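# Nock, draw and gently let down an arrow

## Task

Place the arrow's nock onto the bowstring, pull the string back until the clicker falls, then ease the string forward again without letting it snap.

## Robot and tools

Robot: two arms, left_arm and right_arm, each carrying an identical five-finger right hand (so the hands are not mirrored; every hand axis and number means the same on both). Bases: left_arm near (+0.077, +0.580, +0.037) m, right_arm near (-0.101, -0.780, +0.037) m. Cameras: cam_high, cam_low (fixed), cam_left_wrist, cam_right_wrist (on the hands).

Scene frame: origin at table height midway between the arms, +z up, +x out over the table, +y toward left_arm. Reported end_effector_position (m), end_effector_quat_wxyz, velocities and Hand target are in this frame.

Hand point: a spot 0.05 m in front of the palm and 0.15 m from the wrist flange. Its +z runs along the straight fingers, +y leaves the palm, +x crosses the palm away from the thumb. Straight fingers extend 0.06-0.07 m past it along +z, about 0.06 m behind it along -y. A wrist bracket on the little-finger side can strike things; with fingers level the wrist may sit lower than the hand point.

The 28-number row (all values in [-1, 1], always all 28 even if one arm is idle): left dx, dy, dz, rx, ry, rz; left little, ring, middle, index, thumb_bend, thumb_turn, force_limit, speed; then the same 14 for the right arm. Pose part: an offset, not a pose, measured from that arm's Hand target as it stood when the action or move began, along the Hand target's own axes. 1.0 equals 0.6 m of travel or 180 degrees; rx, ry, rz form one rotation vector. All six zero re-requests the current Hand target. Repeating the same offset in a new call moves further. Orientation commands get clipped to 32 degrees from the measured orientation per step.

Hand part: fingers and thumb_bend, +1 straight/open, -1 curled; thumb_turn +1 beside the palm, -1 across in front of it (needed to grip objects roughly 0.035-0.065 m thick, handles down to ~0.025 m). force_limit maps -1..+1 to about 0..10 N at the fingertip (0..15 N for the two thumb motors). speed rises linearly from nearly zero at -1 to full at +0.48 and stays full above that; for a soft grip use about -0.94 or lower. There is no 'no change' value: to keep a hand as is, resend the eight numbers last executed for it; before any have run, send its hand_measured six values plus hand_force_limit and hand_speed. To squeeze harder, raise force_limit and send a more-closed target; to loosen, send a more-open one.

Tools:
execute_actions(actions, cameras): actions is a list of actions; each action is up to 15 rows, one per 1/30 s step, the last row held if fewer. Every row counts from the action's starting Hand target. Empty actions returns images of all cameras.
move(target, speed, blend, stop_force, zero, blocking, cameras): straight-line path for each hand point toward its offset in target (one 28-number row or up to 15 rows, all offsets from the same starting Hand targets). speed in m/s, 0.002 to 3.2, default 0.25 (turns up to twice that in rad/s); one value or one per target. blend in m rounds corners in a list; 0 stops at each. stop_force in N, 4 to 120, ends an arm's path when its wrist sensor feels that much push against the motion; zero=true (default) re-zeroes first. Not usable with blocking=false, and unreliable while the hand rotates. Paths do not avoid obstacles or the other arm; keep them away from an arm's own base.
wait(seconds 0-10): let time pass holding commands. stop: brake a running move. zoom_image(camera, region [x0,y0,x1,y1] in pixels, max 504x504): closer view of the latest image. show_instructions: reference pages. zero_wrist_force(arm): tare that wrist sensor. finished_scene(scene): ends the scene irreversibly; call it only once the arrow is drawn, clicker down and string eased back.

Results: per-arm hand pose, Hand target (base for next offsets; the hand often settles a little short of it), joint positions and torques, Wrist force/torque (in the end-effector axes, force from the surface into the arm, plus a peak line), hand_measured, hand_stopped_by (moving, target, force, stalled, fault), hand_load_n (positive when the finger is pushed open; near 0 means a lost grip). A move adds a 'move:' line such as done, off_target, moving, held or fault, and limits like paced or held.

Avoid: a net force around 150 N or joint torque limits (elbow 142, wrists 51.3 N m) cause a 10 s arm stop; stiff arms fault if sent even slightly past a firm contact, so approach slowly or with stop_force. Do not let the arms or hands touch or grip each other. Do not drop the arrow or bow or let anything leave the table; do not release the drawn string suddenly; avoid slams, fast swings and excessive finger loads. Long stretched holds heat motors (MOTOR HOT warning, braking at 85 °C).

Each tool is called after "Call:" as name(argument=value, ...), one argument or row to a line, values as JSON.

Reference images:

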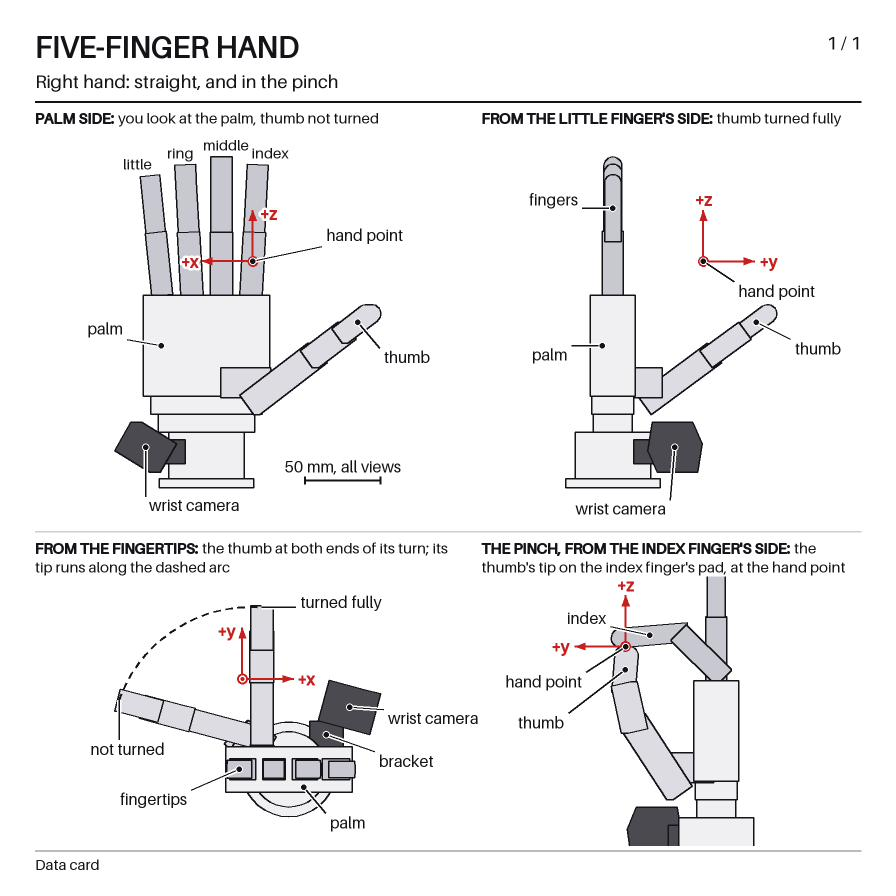

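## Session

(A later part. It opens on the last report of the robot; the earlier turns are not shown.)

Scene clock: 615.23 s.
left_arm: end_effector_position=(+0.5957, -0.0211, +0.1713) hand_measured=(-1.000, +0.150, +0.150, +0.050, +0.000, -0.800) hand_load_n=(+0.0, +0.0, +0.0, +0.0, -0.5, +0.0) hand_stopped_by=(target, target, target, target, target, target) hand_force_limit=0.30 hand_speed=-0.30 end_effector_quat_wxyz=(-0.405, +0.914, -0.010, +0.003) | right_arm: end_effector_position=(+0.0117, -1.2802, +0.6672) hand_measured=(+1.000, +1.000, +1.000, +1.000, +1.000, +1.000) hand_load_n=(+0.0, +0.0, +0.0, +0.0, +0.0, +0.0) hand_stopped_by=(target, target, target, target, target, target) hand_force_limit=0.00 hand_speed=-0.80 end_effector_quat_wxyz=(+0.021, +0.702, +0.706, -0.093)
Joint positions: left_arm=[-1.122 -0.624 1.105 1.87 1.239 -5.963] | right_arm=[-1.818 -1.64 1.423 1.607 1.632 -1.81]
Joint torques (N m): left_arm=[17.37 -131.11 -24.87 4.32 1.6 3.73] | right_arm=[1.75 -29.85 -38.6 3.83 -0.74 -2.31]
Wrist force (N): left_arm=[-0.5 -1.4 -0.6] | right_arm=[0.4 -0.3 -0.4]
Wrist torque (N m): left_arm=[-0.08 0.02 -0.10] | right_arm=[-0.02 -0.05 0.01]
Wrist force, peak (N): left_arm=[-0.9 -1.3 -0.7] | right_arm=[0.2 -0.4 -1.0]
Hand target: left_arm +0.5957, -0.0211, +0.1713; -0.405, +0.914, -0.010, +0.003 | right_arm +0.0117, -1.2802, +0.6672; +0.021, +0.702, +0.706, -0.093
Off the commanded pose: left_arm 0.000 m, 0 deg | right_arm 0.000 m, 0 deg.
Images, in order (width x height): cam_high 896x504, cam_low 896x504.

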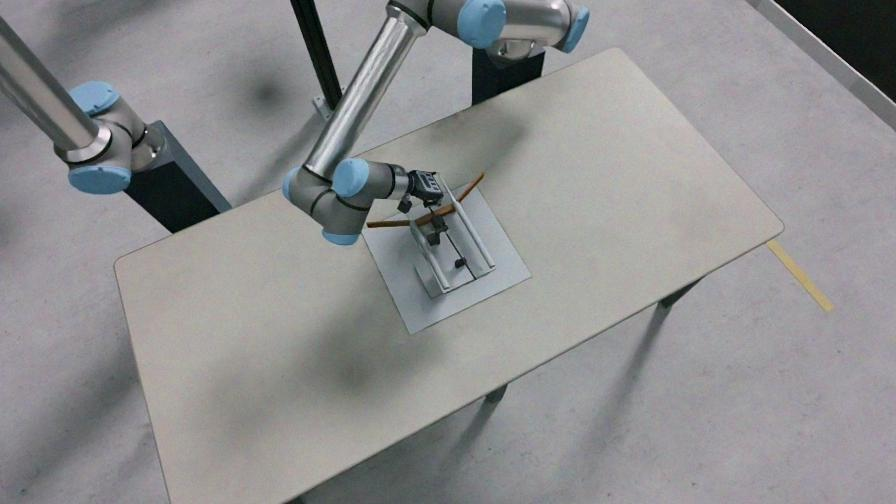

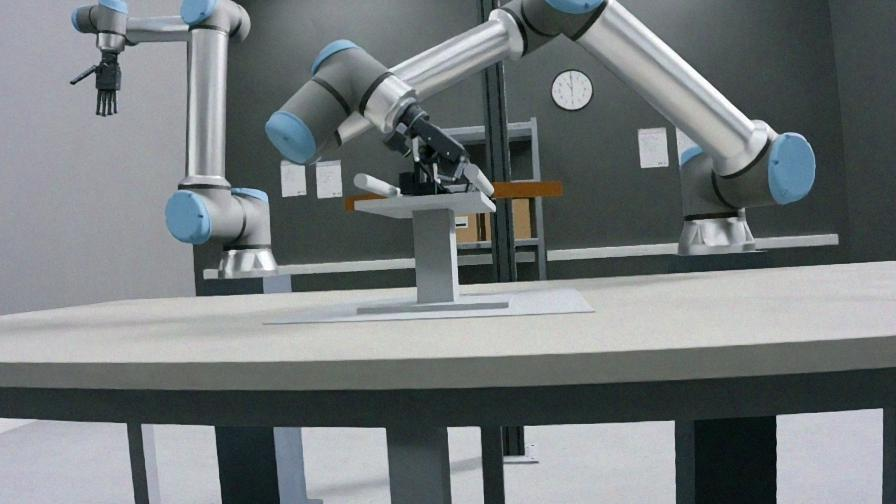

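Call:
move(
  target=[
    [0,0,-0.0133,0,0,0,-1,0.15,0.15,0.05,0,-0.8,0.3,-0.3,0,0,0,0,0,0,1,1,1,1,1,1,0,-0.8],
  ],
  speed=0.03,
  cameras=["cam_low","cam_high","cam_left_wrist"],
)

Call:
zoom_image(
  camera="cam_low",
  region=[330, 130, 510, 250],
)

Call:
zoom_image(
  camera="cam_left_wrist",
  region=[250, 210, 370, 330],
)

Scene clock: 623.70 s.
left_arm: end_effector_position=(+0.5956, -0.0271, +0.1768) hand_measured=(-1.000, +0.150, +0.150, +0.050, +0.000, -0.800) hand_load_n=(+0.0, +0.0, +0.0, +0.0, +0.0, +0.0) hand_stopped_by=(target, target, target, target, target, target) hand_force_limit=0.30 hand_speed=-0.30 end_effector_quat_wxyz=(-0.405, +0.914, -0.010, +0.003) | right_arm: end_effector_position=(+0.0117, -1.2802, +0.6672) hand_measured=(+1.000, +1.000, +1.000, +1.000, +1.000, +1.000) hand_load_n=(+0.0, +0.0, +0.0, +0.0, +0.0, +0.0) hand_stopped_by=(target, target, target, target, target, target) hand_force_limit=0.00 hand_speed=-0.80 end_effector_quat_wxyz=(+0.021, +0.702, +0.706, -0.093)
Joint positions: left_arm=[-1.125 -0.62 1.087 1.885 1.241 -5.965] | right_arm=[-1.818 -1.64 1.423 1.607 1.632 -1.81]
Joint torques (N m): left_arm=[-14.6 -105.12 -25.66 2.43 0.94 -1.96] | right_arm=[0.21 -29.9 -38.28 3.66 -0.6 -2.03]
Wrist force (N): left_arm=[-0.5 -0.6 0.0] | right_arm=[0.3 -0.1 -0.6]
Wrist torque (N m): left_arm=[-0.04 0.04 -0.07] | right_arm=[0.02 -0.03 0.02]
Wrist force, peak (N): left_arm=[-0.9 -1.4 -0.8] | right_arm=[0.5 -0.3 -0.9]
Hand target: left_arm +0.5956, -0.0270, +0.1767; -0.405, +0.914, -0.010, +0.003 | right_arm +0.0117, -1.2802, +0.6672; +0.021, +0.702, +0.706, -0.093
Off the commanded pose: left_arm 0.000 m, 0 deg | right_arm 0.000 m, 0 deg.
move: done
camera_calibration:
cam_left_wrist: T_world_to_cam=[[0.20773, -0.664429, -0.717901, -0.0100553], [-0.857216, -0.47718, 0.193596, 0.469526], [-0.471199, 0.575181, -0.668684, 0.529397], [0, 0, 0, 1]] pos_world=[0.654025, -0.0871317, 0.255882]
Images, in order (width x height): cam_high 896x504, cam_low 896x504, cam_left_wrist 616x616.

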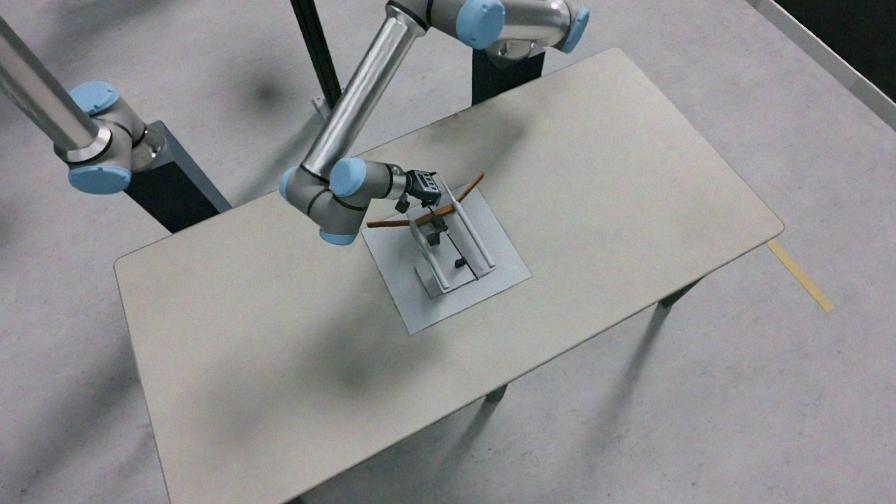

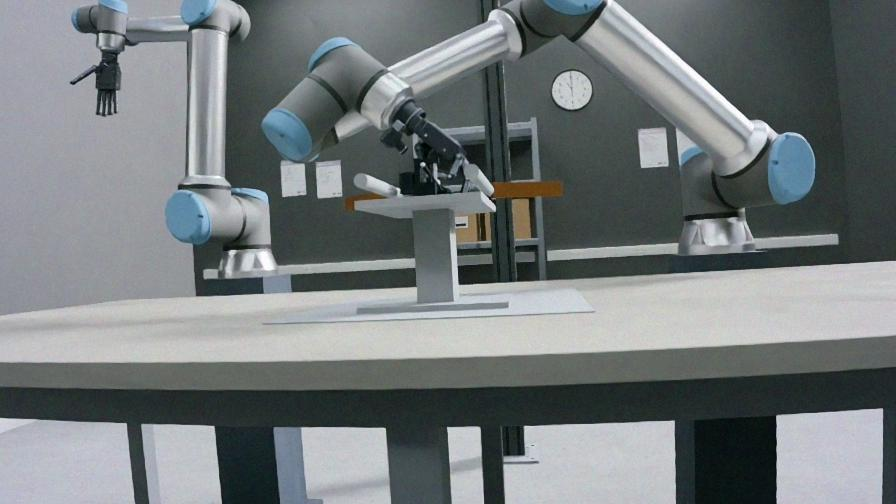

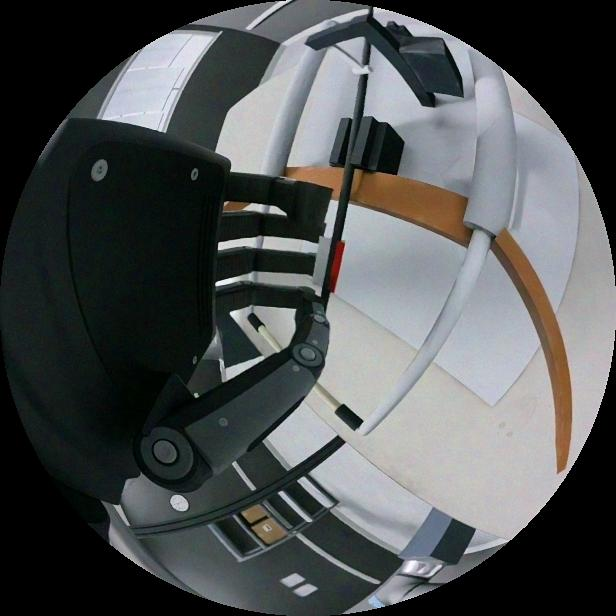

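Scaled by 2.800 from the camera's 896x504 image, which has a finer 1280x720 frame.

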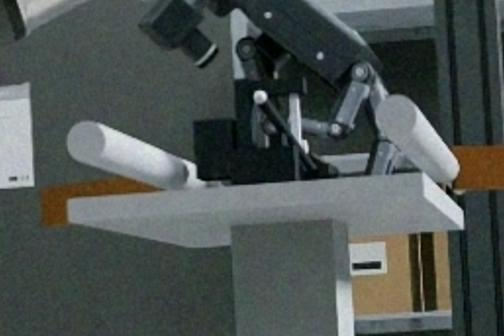

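Scaled by 4.200 from the camera's 616x616 image, which has a finer 880x880 frame.

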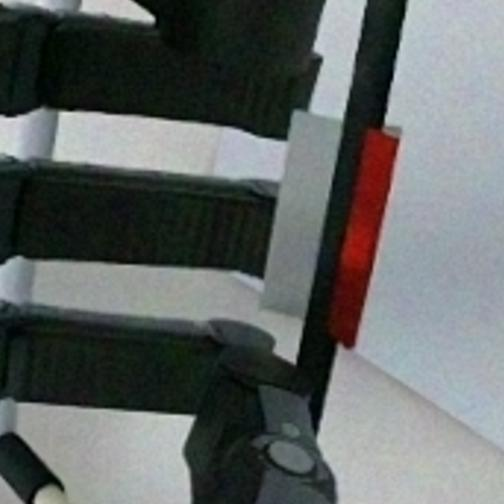

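Call:
zoom_image(
  camera="cam_low",
  region=[390, 140, 480, 200],
)

Call:
zoom_image(
  camera="cam_high",
  region=[426, 200, 496, 290],
)

Scaled by 5.600 from the camera's 896x504 image, which has a finer 1280x720 frame.

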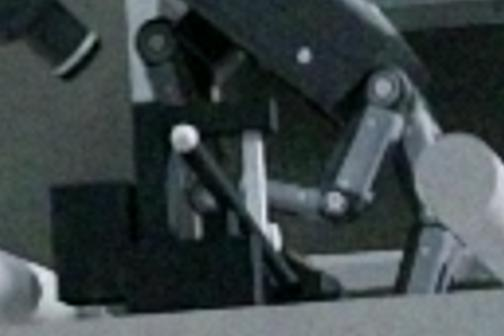

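Scaled by 5.600 from the camera's 896x504 image, which has a finer 1280x720 frame.

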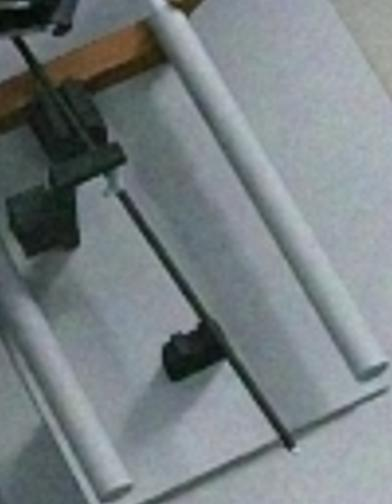

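Call:
move(
  target=[
    [0,-0.0367,0,-0.0167,0,0,-1,0.15,0.15,0.05,0,-0.8,0.3,-0.3,0,0,0,0,0,0,1,1,1,1,1,1,0,-0.8],
    [0,-0.0367,-0.1167,-0.0167,0,0,-1,0.15,0.15,0.05,0,-0.8,0.3,-0.3,0,0,0,0,0,0,1,1,1,1,1,1,0,-0.8],
  ],
  speed=[0.05,0.12],
  cameras=["cam_low","cam_high","cam_left_wrist"],
)

Call:
zoom_image(
  camera="cam_high",
  region=[406, 180, 496, 290],
)

Call:
zoom_image(
  camera="cam_low",
  region=[370, 120, 500, 220],
)

Call:
zoom_image(
  camera="cam_left_wrist",
  region=[300, 20, 500, 220],
)

Scene clock: 660.43 s.
left_arm: end_effector_position=(+0.5949, -0.0642, +0.2399) hand_measured=(-1.000, +0.150, +0.150, +0.050, +0.000, -0.800) hand_load_n=(+0.0, +0.0, +0.0, +0.0, +0.0, +0.0) hand_stopped_by=(target, target, target, target, target, target) hand_force_limit=0.30 hand_speed=-0.30 end_effector_quat_wxyz=(-0.381, +0.925, -0.010, +0.003) | right_arm: end_effector_position=(+0.0117, -1.2802, +0.6672) hand_measured=(+1.000, +1.000, +1.000, +1.000, +1.000, +1.000) hand_load_n=(+0.0, +0.0, +0.0, +0.0, -0.5, +0.0) hand_stopped_by=(target, target, target, target, target, target) hand_force_limit=0.00 hand_speed=-0.80 end_effector_quat_wxyz=(+0.021, +0.702, +0.706, -0.093)
Joint positions: left_arm=[-1.137 -0.633 0.969 1.966 1.266 -5.957] | right_arm=[-1.818 -1.64 1.423 1.607 1.632 -1.81]
Joint torques (N m): left_arm=[16.23 -133.98 -39.06 4.19 -1.73 3.56] | right_arm=[0.68 -29.83 -38.31 3.57 -0.52 -2.04]
Wrist force (N): left_arm=[-0.3 -0.3 0.1] | right_arm=[0.3 -0.1 -0.3]
Wrist torque (N m): left_arm=[-0.01 -0.02 -0.02] | right_arm=[0.00 -0.05 0.02]
Wrist force, peak (N): left_arm=[-0.6 -1.6 0.2] | right_arm=[0.5 -0.1 -0.9]
Hand target: left_arm +0.5950, -0.0641, +0.2401; -0.381, +0.925, -0.010, +0.003 | right_arm +0.0117, -1.2802, +0.6672; +0.021, +0.702, +0.706, -0.093
Off the commanded pose: left_arm 0.000 m, 0 deg | right_arm 0.000 m, 0 deg.
move: done
camera_calibration:
cam_left_wrist: T_world_to_cam=[[0.206969, -0.701054, -0.682413, 0.000298467], [-0.856947, -0.466435, 0.219272, 0.433316], [-0.472023, 0.539409, -0.697304, 0.597562], [0, 0, 0, 1]] pos_world=[0.65333, -0.120008, 0.321872]
Images, in order (width x height): cam_high 896x504, cam_low 896x504, cam_left_wrist 616x616.

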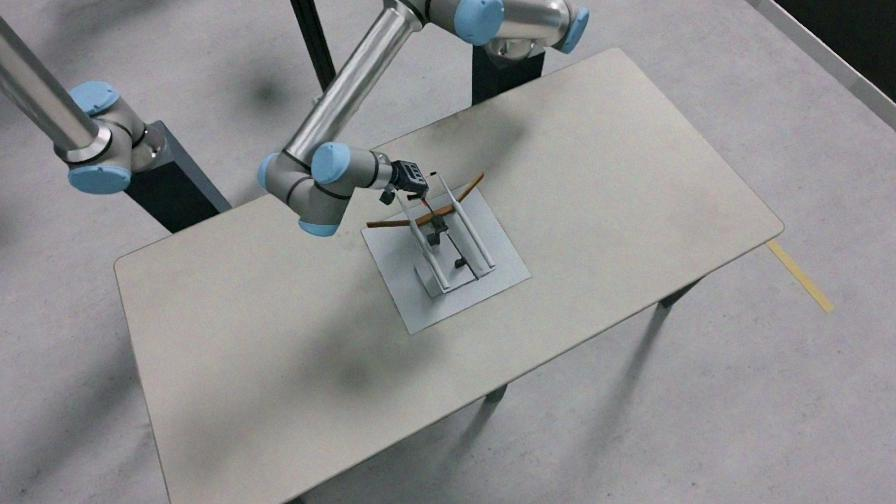

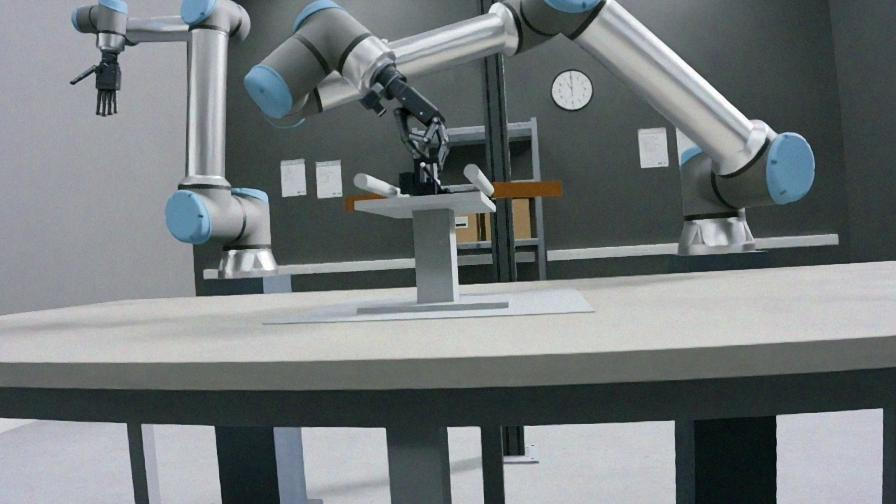

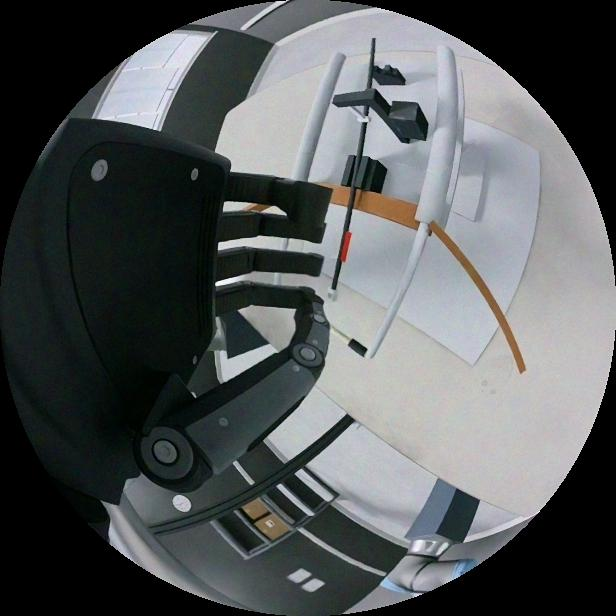

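Scaled by 4.582 from the camera's 896x504 image, which has a finer 1280x720 frame.

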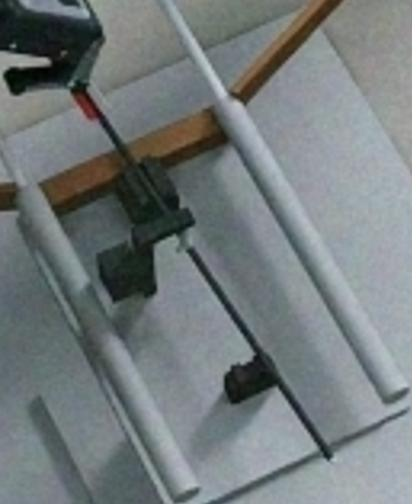

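Scaled by 3.877 from the camera's 896x504 image, which has a finer 1280x720 frame.

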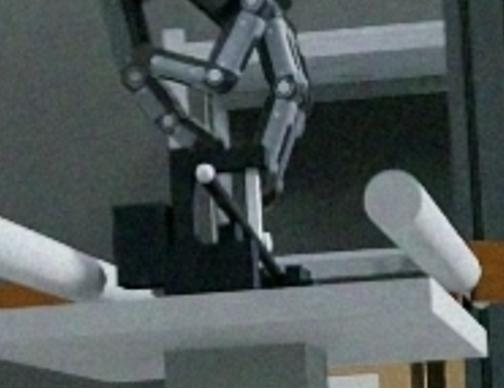

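Scaled by 2.520 from the camera's 616x616 image, which has a finer 880x880 frame.

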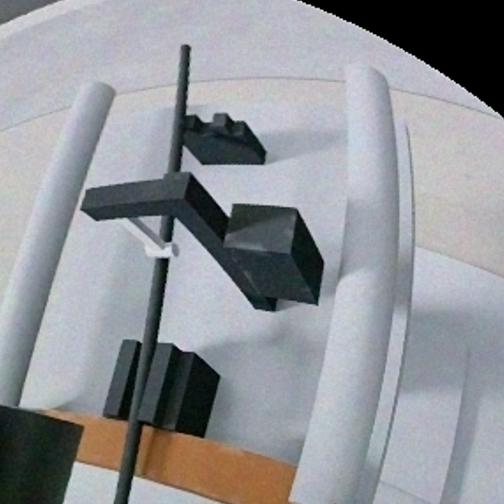

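Call:
move(
  target=[
    [0,-0.094,-0.095,0,0,0,-1,0.15,0.15,0.05,0,-0.8,0.3,-0.3,0,0,0,0,0,0,1,1,1,1,1,1,0,-0.8],
    [0.24,-0.1055,-0.1775,0,0,0,-1,0.15,0.15,0.05,0,-0.8,0.3,-0.3,0,0,0,0,0,0,1,1,1,1,1,1,0,-0.8],
  ],
  speed=0.25,
  blend=[0.03,0],
  cameras=["cam_left_wrist"],
)

Call:
zoom_image(
  camera="cam_left_wrist",
  region=[280, 160, 440, 320],
)

Scene clock: 680.20 s.
left_arm: end_effector_position=(+0.7371, -0.0953, +0.3594) hand_measured=(-1.000, +0.150, +0.150, +0.050, +0.000, -0.800) hand_load_n=(+0.0, +0.0, +0.0, +0.0, +0.0, +0.0) hand_stopped_by=(target, target, target, target, target, target) hand_force_limit=0.30 hand_speed=-0.30 end_effector_quat_wxyz=(-0.379, +0.925, -0.010, +0.011) | right_arm: end_effector_position=(+0.0117, -1.2802, +0.6672) hand_measured=(+1.000, +1.000, +1.000, +1.000, +1.000, +1.000) hand_load_n=(+0.0, +0.0, +0.0, +0.0, +0.0, +0.0) hand_stopped_by=(target, target, target, target, target, target) hand_force_limit=0.00 hand_speed=-0.80 end_effector_quat_wxyz=(+0.021, +0.702, +0.706, -0.093)
Joint positions: left_arm=[-1.028 -0.272 0.035 2.499 1.183 -5.873] | right_arm=[-1.818 -1.64 1.423 1.607 1.632 -1.81]
Joint torques (N m): left_arm=[-19.97 -118.85 -43.74 6.59 -2.47 -2.87] | right_arm=[0.33 -30.29 -37.41 3.77 -0.23 -2.29]
Wrist force (N): left_arm=[-0.6 -0.2 0.0] | right_arm=[0.6 -0.2 -0.7]
Wrist torque (N m): left_arm=[0.06 0.01 -0.07] | right_arm=[0.02 -0.07 0.03]
Wrist force, peak (N): left_arm=[-0.3 1.4 2.2] | right_arm=[0.8 -0.1 -0.7]
Hand target: left_arm +0.7386, -0.0971, +0.3599; -0.381, +0.925, -0.010, +0.003 | right_arm +0.0117, -1.2802, +0.6672; +0.021, +0.702, +0.706, -0.093
Off the commanded pose: left_arm 0.002 m, 1 deg | right_arm 0.000 m, 0 deg.
elbow stopped short (left arm): the move would have taken joint 3 (elbow) straighter than the controller allows.
move: done
camera_calibration:
cam_left_wrist: T_world_to_cam=[[0.213047, -0.705694, -0.675727, 0.0233459], [-0.862811, -0.460398, 0.208784, 0.523143], [-0.458441, 0.538544, -0.706967, 0.758203], [0, 0, 0, 1]] pos_world=[0.793991, -0.150997, 0.442577]
Images, in order (width x height): cam_left_wrist 616x616.

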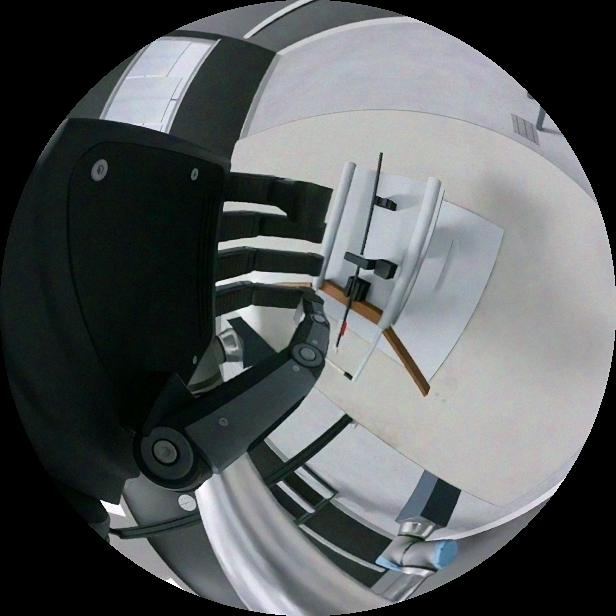

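Scaled by 3.150 from the camera's 616x616 image, which has a finer 880x880 frame.

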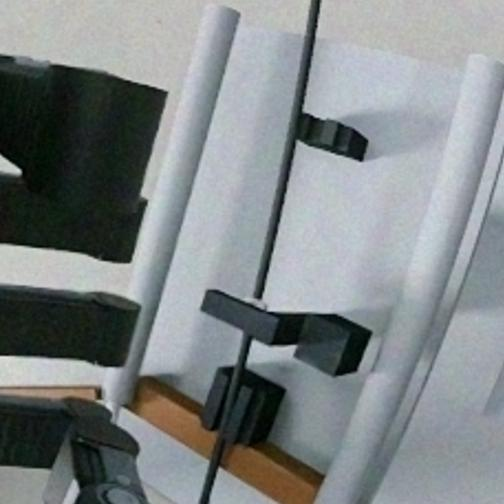

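Call:
zoom_image(
  camera="cam_left_wrist",
  region=[340, 150, 420, 230],
)

Call:
wait(
  seconds=0,
  cameras=["cam_low","cam_high"],
)

Call:
zoom_image(
  camera="cam_low",
  region=[400, 150, 480, 210],
)

Call:
zoom_image(
  camera="cam_high",
  region=[400, 180, 500, 290],
)

Scaled by 6.300 from the camera's 616x616 image, which has a finer 880x880 frame.

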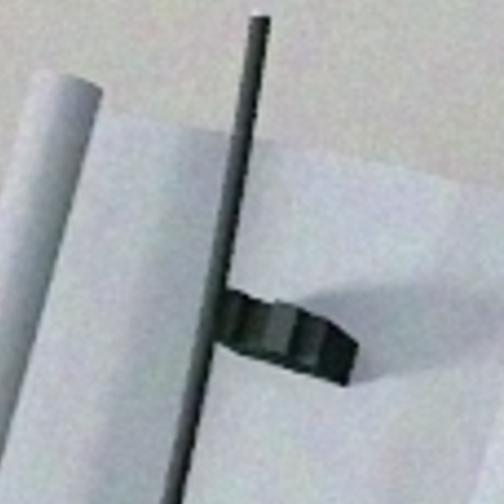

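Scene clock: 714.37 s.
left_arm: end_effector_position=(+0.7371, -0.0954, +0.3594) hand_measured=(-1.000, +0.150, +0.150, +0.050, +0.000, -0.800) hand_load_n=(+0.0, -0.5, +0.0, +0.0, +0.0, +0.0) hand_stopped_by=(target, target, target, target, target, target) hand_force_limit=0.30 hand_speed=-0.30 end_effector_quat_wxyz=(-0.379, +0.925, -0.010, +0.011) | right_arm: end_effector_position=(+0.0117, -1.2802, +0.6672) hand_measured=(+1.000, +1.000, +1.000, +1.000, +1.000, +1.000) hand_load_n=(+0.0, +0.0, +0.0, +0.0, +0.0, +0.0) hand_stopped_by=(target, target, target, target, target, target) hand_force_limit=0.00 hand_speed=-0.80 end_effector_quat_wxyz=(+0.021, +0.702, +0.706, -0.093)
Joint positions: left_arm=[-1.028 -0.271 0.035 2.499 1.183 -5.873] | right_arm=[-1.818 -1.64 1.423 1.607 1.632 -1.81]
Joint torques (N m): left_arm=[-25.13 -115.62 -42.37 6 -0.14 -3.03] | right_arm=[-1.6 -28.87 -38.56 4.1 -0.45 -2.47]
Wrist force (N): left_arm=[-0.8 -0.4 0.0] | right_arm=[0.4 -0.2 -0.6]
Wrist torque (N m): left_arm=[0.03 0.04 -0.10] | right_arm=[0.00 -0.05 0.02]
Wrist force, peak (N): left_arm=[-0.9 -0.7 -0.1] | right_arm=[0.7 0.0 -0.6]
Hand target: left_arm +0.7386, -0.0971, +0.3599; -0.381, +0.925, -0.010, +0.003 | right_arm +0.0117, -1.2802, +0.6672; +0.021, +0.702, +0.706, -0.093
Off the commanded pose: left_arm 0.002 m, 1 deg | right_arm 0.000 m, 0 deg.
Images, in order (width x height): cam_high 896x504, cam_low 896x504.

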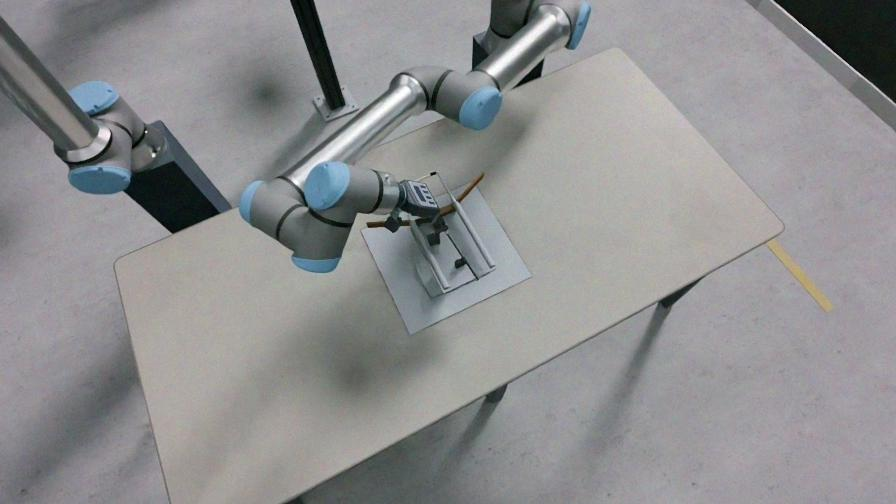

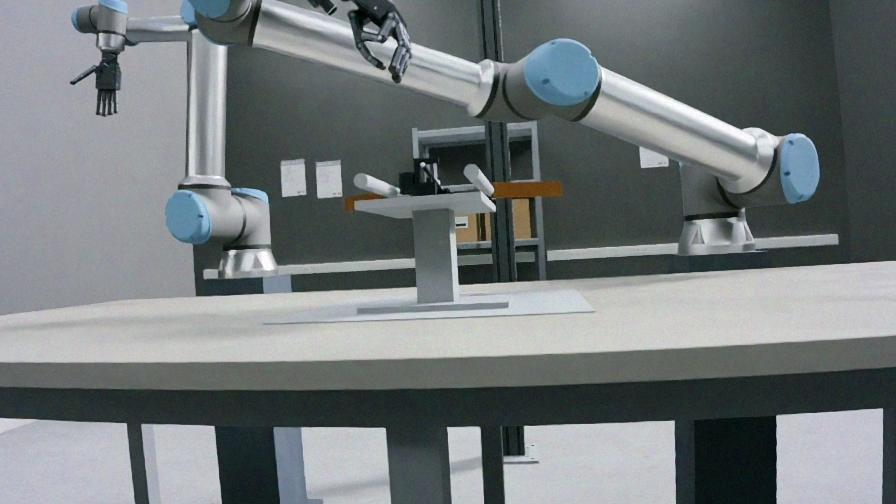

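Scaled by 6.300 from the camera's 896x504 image, which has a finer 1280x720 frame.

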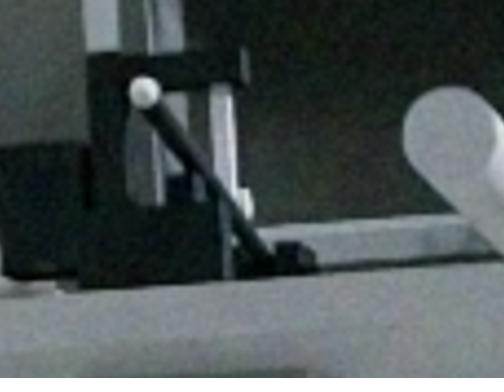

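Scaled by 4.582 from the camera's 896x504 image, which has a finer 1280x720 frame.

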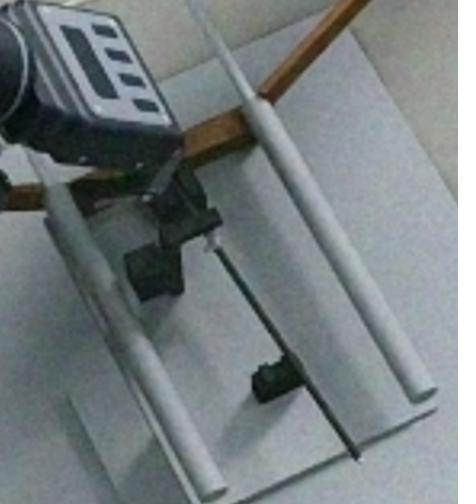

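Call:
move(
  target=[
    [-0.1333,-0.148,0.006,0,0,0,-1,0.15,0.15,1,1,1,0,0,0,0,0,0,0,0,1,1,1,1,1,1,0,-0.8],
    [-0.1333,-0.148,0.006,-0.1954,0.1954,0.4718,-1,-1,-1,1,1,1,0,0,0,0,0,0,0,0,1,1,1,1,1,1,0,-0.8],
  ],
  speed=0.35,
  cameras=["cam_left_wrist"],
)

Scene clock: 823.53 s.
left_arm: end_effector_position=(+0.6601, -0.0299, +0.4201) hand_measured=(-1.000, -1.000, -1.000, +1.000, +1.000, +1.000) hand_load_n=(+0.0, +0.0, +0.0, +0.0, +0.0, +0.0) hand_stopped_by=(target, target, target, target, target, target) hand_force_limit=0.00 hand_speed=0.00 end_effector_quat_wxyz=(+0.002, +0.700, -0.714, +0.001) | right_arm: end_effector_position=(+0.0117, -1.2802, +0.6672) hand_measured=(+1.000, +1.000, +1.000, +1.000, +1.000, +1.000) hand_load_n=(+0.0, +0.0, +0.0, +0.0, +0.0, +0.0) hand_stopped_by=(target, target, target, target, target, target) hand_force_limit=0.00 hand_speed=-0.80 end_effector_quat_wxyz=(+0.021, +0.702, +0.706, -0.093)
Joint positions: left_arm=[-0.965 -0.768 0.69 1.646 1.575 -4.098] | right_arm=[-1.818 -1.64 1.423 1.607 1.632 -1.81]
Joint torques (N m): left_arm=[-20.3 -129.63 -29.56 5.51 1.05 3.94] | right_arm=[-0.33 -29.15 -38.68 3.72 -0.57 -2.35]
Wrist force (N): left_arm=[0.3 0.0 0.1] | right_arm=[0.4 -0.3 -0.5]
Wrist torque (N m): left_arm=[-0.01 -0.05 0.06] | right_arm=[0.00 -0.06 0.02]
Wrist force, peak (N): left_arm=[-2.7 -3.0 0.3] | right_arm=[0.7 0.1 -0.7]
Hand target: left_arm +0.6601, -0.0299, +0.4201; +0.002, +0.700, -0.714, +0.001 | right_arm +0.0117, -1.2802, +0.6672; +0.021, +0.702, +0.706, -0.093
Off the commanded pose: left_arm 0.000 m, 0 deg | right_arm 0.000 m, 0 deg.
move: done
camera_calibration:
cam_left_wrist: T_world_to_cam=[[-0.97918, -0.20276, 0.0097075, 0.640978], [-0.17181, 0.853286, 0.492326, -0.0617831], [-0.108108, 0.480408, -0.870357, 0.566268], [0, 0, 0, 1]] pos_world=[0.678236, -0.0893563, 0.51705]
Images, in order (width x height): cam_left_wrist 616x616.

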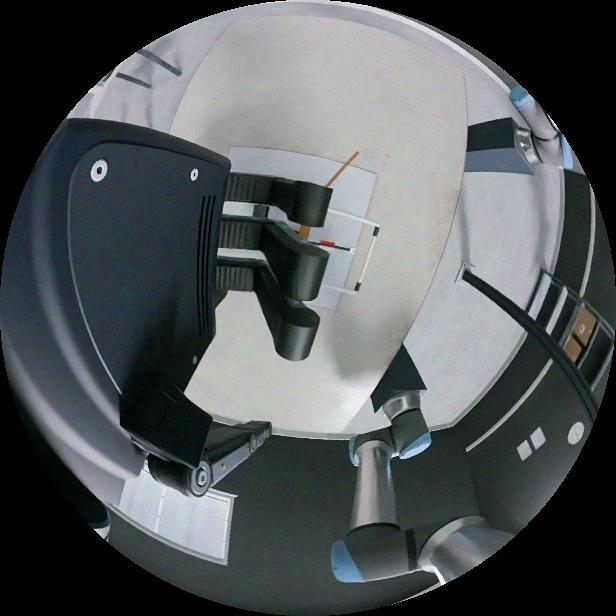

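Call:
move(
  target=[
    [-0.0723,-0.2787,0.2,0,0,0,-1,-1,-1,1,1,1,0,0,0,0,0,0,0,0,1,1,1,1,1,1,0,-0.8],
  ],
  speed=0.25,
  cameras=["cam_left_wrist","cam_low","cam_high"],
)

Call:
zoom_image(
  camera="cam_low",
  region=[380, 90, 500, 210],
)

Call:
zoom_image(
  camera="cam_left_wrist",
  region=[200, 180, 400, 380],
)

Scene clock: 835.87 s.
left_arm: end_effector_position=(+0.8280, +0.0097, +0.2996) hand_measured=(-1.000, -1.000, -1.000, +1.000, +1.000, +1.000) hand_load_n=(+0.0, +0.0, +0.0, +0.0, +0.0, +0.0) hand_stopped_by=(target, target, target, target, target, target) hand_force_limit=0.00 hand_speed=0.00 end_effector_quat_wxyz=(+0.002, +0.700, -0.714, +0.001) | right_arm: end_effector_position=(+0.0117, -1.2802, +0.6672) hand_measured=(+1.000, +1.000, +1.000, +1.000, +1.000, +1.000) hand_load_n=(+0.0, +0.0, +0.0, +0.0, +0.0, +0.0) hand_stopped_by=(target, target, target, target, target, target) hand_force_limit=0.00 hand_speed=-0.80 end_effector_quat_wxyz=(+0.021, +0.702, +0.706, -0.093)
Joint positions: left_arm=[-0.8 -0.467 0.338 1.699 1.575 -3.933] | right_arm=[-1.818 -1.64 1.423 1.607 1.632 -1.81]
Joint torques (N m): left_arm=[-19.47 -127.55 -39.04 1.77 2.46 -2.81] | right_arm=[0.14 -31.14 -37.54 4.11 -0.44 -2.02]
Wrist force (N): left_arm=[-0.2 0.3 0.1] | right_arm=[0.4 -0.3 -0.4]
Wrist torque (N m): left_arm=[0.05 -0.03 -0.02] | right_arm=[-0.01 -0.06 0.02]
Wrist force, peak (N): left_arm=[0.6 2.1 -1.3] | right_arm=[0.5 -0.2 -0.9]
Hand target: left_arm +0.8279, +0.0096, +0.2996; +0.002, +0.700, -0.714, +0.001 | right_arm +0.0117, -1.2802, +0.6672; +0.021, +0.702, +0.706, -0.093
Off the commanded pose: left_arm 0.000 m, 0 deg | right_arm 0.000 m, 0 deg.
move: done
camera_calibration:
cam_left_wrist: T_world_to_cam=[[-0.97918, -0.20276, 0.00970778, 0.814581], [-0.171805, 0.853262, 0.492368, -0.00742322], [-0.108116, 0.48045, -0.870333, 0.460517], [0, 0, 0, 1]] pos_world=[0.846136, -0.0497563, 0.39655]
Images, in order (width x height): cam_high 896x504, cam_low 896x504, cam_left_wrist 616x616.

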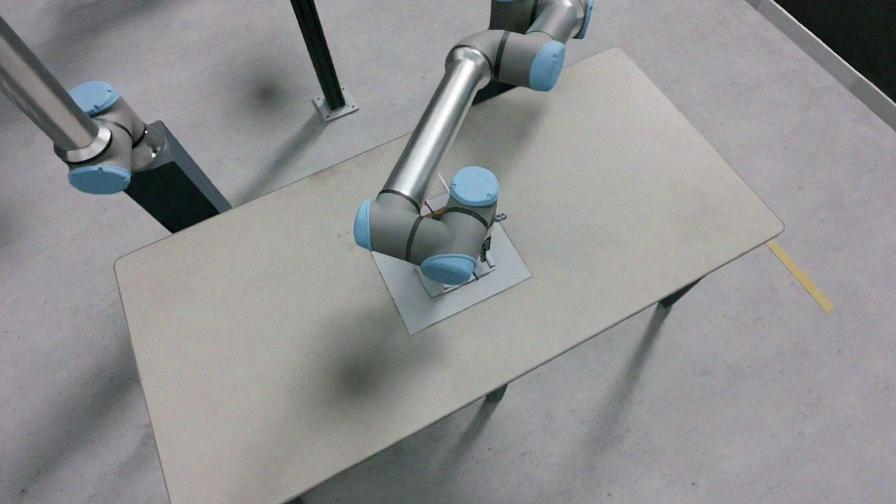

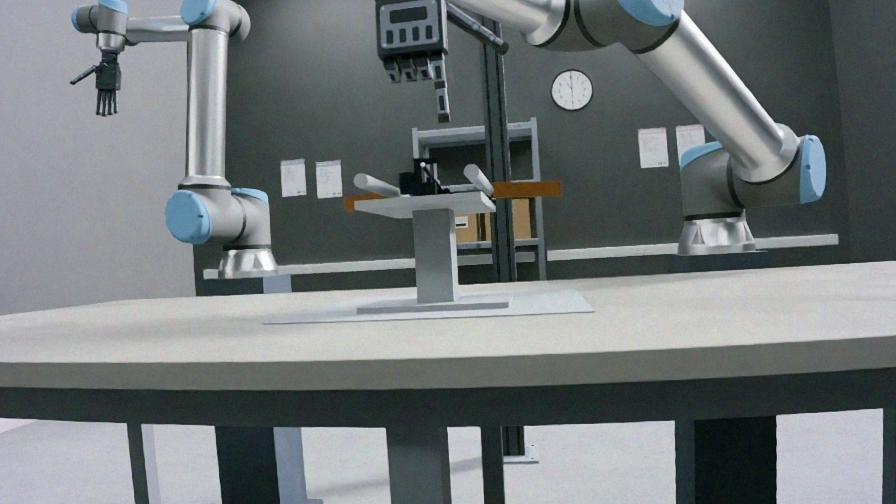

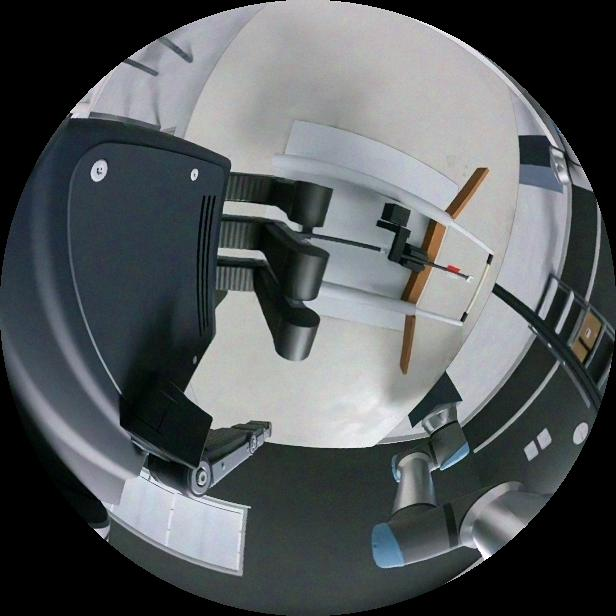

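Scaled by 4.200 from the camera's 896x504 image, which has a finer 1280x720 frame.

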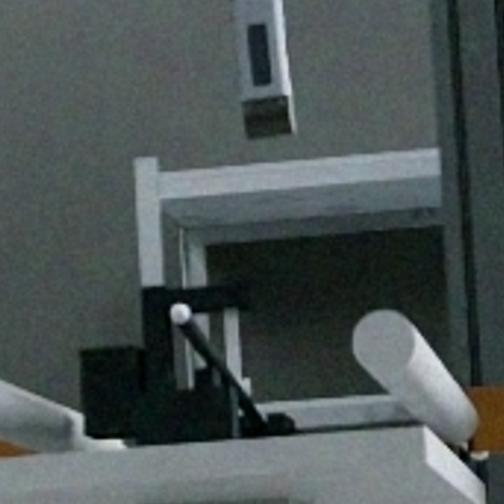

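Scaled by 2.520 from the camera's 616x616 image, which has a finer 880x880 frame.

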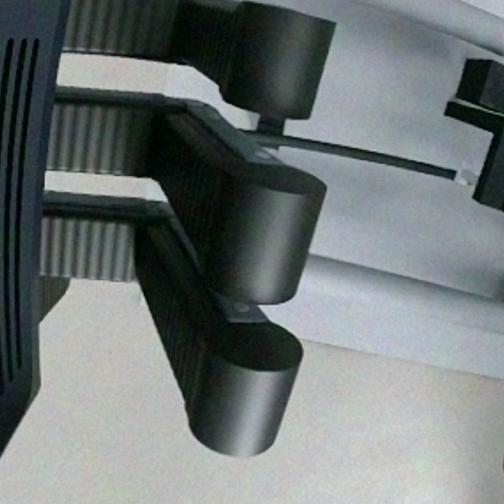

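Call:
move(
  target=[
    [0,0,0.1077,0,0,0,-1,-1,-1,1,1,1,0,0,0,0,0,0,0,0,1,1,1,1,1,1,0,-0.8],
    [0.0167,0,0.1077,0,0,0,-1,-1,-1,1,1,1,0,0,0,0,0,0,0,0,1,1,1,1,1,1,0,-0.8],
  ],
  speed=[0.12,0.03],
  stop_force=8,
  cameras=["cam_low"],
)

Call:
zoom_image(
  camera="cam_low",
  region=[390, 130, 470, 210],
)

Scene clock: 862.60 s.
left_arm: end_effector_position=(+0.8276, -0.0007, +0.2350) hand_measured=(-1.000, -1.000, -1.000, +1.000, +1.000, +1.000) hand_load_n=(+0.0, +0.0, +0.0, +0.0, +0.0, +0.0) hand_stopped_by=(target, target, target, target, target, target) hand_force_limit=0.00 hand_speed=0.00 end_effector_quat_wxyz=(+0.002, +0.700, -0.714, +0.001) | right_arm: end_effector_position=(+0.0117, -1.2802, +0.6672) hand_measured=(+1.000, +1.000, +1.000, +1.000, +1.000, +1.000) hand_load_n=(+0.0, +0.0, +0.0, +0.0, +0.0, +0.0) hand_stopped_by=(target, target, target, target, target, target) hand_force_limit=0.00 hand_speed=-0.80 end_effector_quat_wxyz=(+0.021, +0.702, +0.706, -0.093)
Joint positions: left_arm=[-0.807 -0.462 0.442 1.59 1.575 -3.94] | right_arm=[-1.818 -1.64 1.423 1.607 1.632 -1.81]
Joint torques (N m): left_arm=[18.39 -145.19 -30.36 1.78 0.08 3.91] | right_arm=[2.17 -32.34 -39.13 4.08 -0.52 -2.33]
Wrist force (N): left_arm=[0.1 0.4 -0.1] | right_arm=[0.6 -0.1 -0.3]
Wrist torque (N m): left_arm=[0.10 -0.02 0.03] | right_arm=[0.01 -0.09 0.04]
Wrist force, peak (N): left_arm=[-0.1 0.3 1.7] | right_arm=[0.6 -0.3 -1.0]
Hand target: left_arm +0.8276, -0.0007, +0.2350; +0.002, +0.700, -0.714, +0.001 | right_arm +0.0117, -1.2802, +0.6672; +0.021, +0.702, +0.706, -0.093
Off the commanded pose: left_arm 0.000 m, 0 deg | right_arm 0.000 m, 0 deg.
move: done
Images, in order (width x height): cam_low 896x504.

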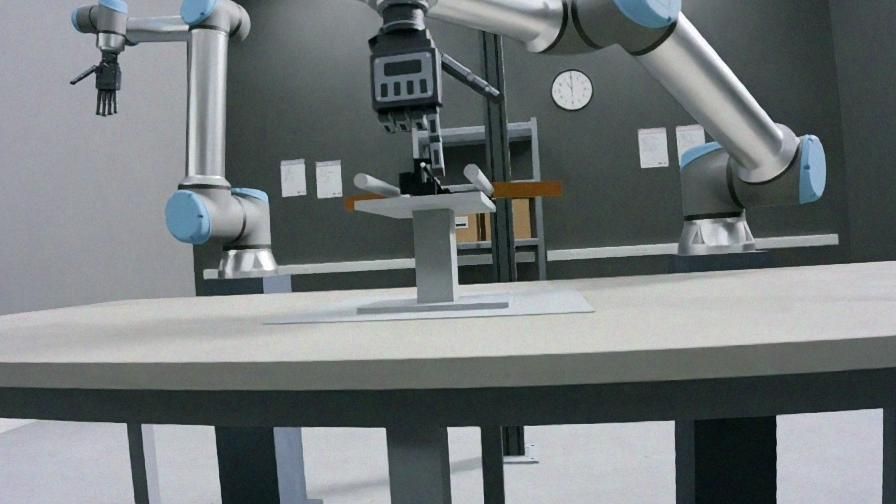

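Scaled by 6.300 from the camera's 896x504 image, which has a finer 1280x720 frame.

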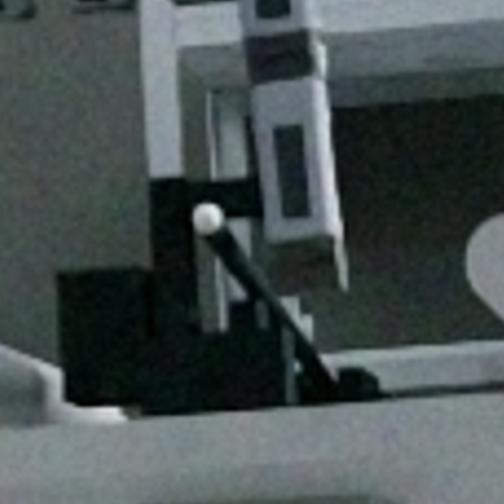

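Call:
move(
  target=[
    [0.02,0,0,0,0,0,-1,-1,-1,1,1,1,0,0,0,0,0,0,0,0,1,1,1,1,1,1,0,-0.8],
  ],
  speed=0.025,
  stop_force=5,
  cameras=["cam_low"],
)

Call:
zoom_image(
  camera="cam_low",
  region=[390, 130, 470, 210],
)

Scene clock: 872.67 s.
left_arm: end_effector_position=(+0.8273, -0.0127, +0.2351) hand_measured=(-1.000, -1.000, -1.000, +1.000, +1.000, +1.000) hand_load_n=(+0.0, +0.0, +0.0, +0.0, -0.5, +0.0) hand_stopped_by=(target, target, target, target, target, target) hand_force_limit=0.00 hand_speed=0.00 end_effector_quat_wxyz=(+0.002, +0.700, -0.714, +0.001) | right_arm: end_effector_position=(+0.0117, -1.2802, +0.6672) hand_measured=(+1.000, +1.000, +1.000, +1.000, +1.000, +1.000) hand_load_n=(+0.0, +0.0, +0.5, +0.0, +0.0, +0.0) hand_stopped_by=(target, target, target, target, target, target) hand_force_limit=0.00 hand_speed=-0.80 end_effector_quat_wxyz=(+0.021, +0.702, +0.706, -0.093)
Joint positions: left_arm=[-0.815 -0.433 0.384 1.618 1.575 -3.949] | right_arm=[-1.818 -1.64 1.423 1.607 1.632 -1.81]
Joint torques (N m): left_arm=[17.35 -146.46 -29.07 2.02 -1.23 3.71] | right_arm=[-0.82 -31.52 -39.2 3.67 -0.3 -2.36]
Wrist force (N): left_arm=[0.0 0.4 0.2] | right_arm=[0.4 -0.1 -0.6]
Wrist torque (N m): left_arm=[0.09 -0.06 0.05] | right_arm=[0.03 -0.05 0.03]
Wrist force, peak (N): left_arm=[-0.7 0.2 -0.2] | right_arm=[0.6 0.0 -1.0]
Hand target: left_arm +0.8273, -0.0126, +0.2351; +0.002, +0.700, -0.714, +0.001 | right_arm +0.0117, -1.2802, +0.6672; +0.021, +0.702, +0.706, -0.093
Off the commanded pose: left_arm 0.000 m, 0 deg | right_arm 0.000 m, 0 deg.
move: done
Images, in order (width x height): cam_low 896x504.

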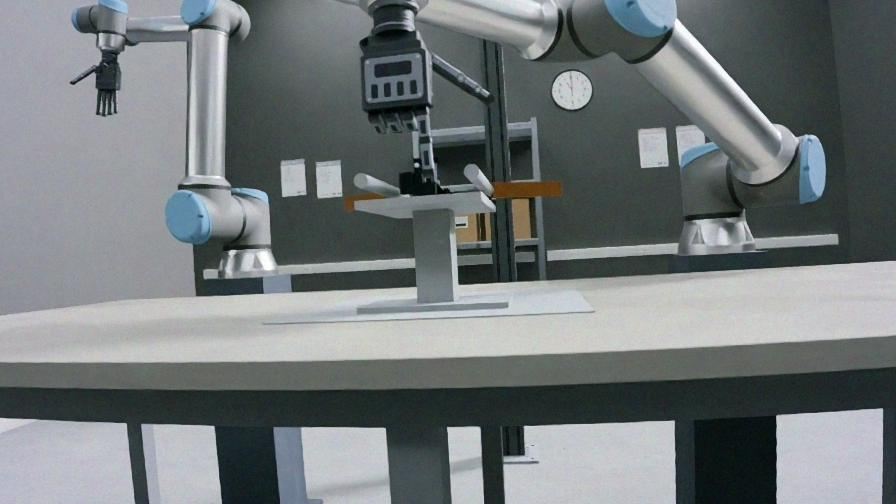

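Scaled by 6.300 from the camera's 896x504 image, which has a finer 1280x720 frame.

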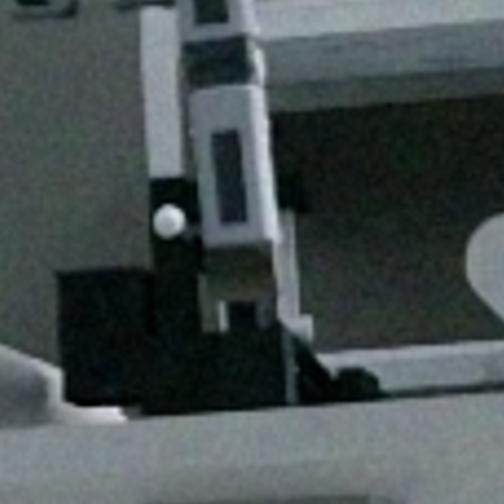

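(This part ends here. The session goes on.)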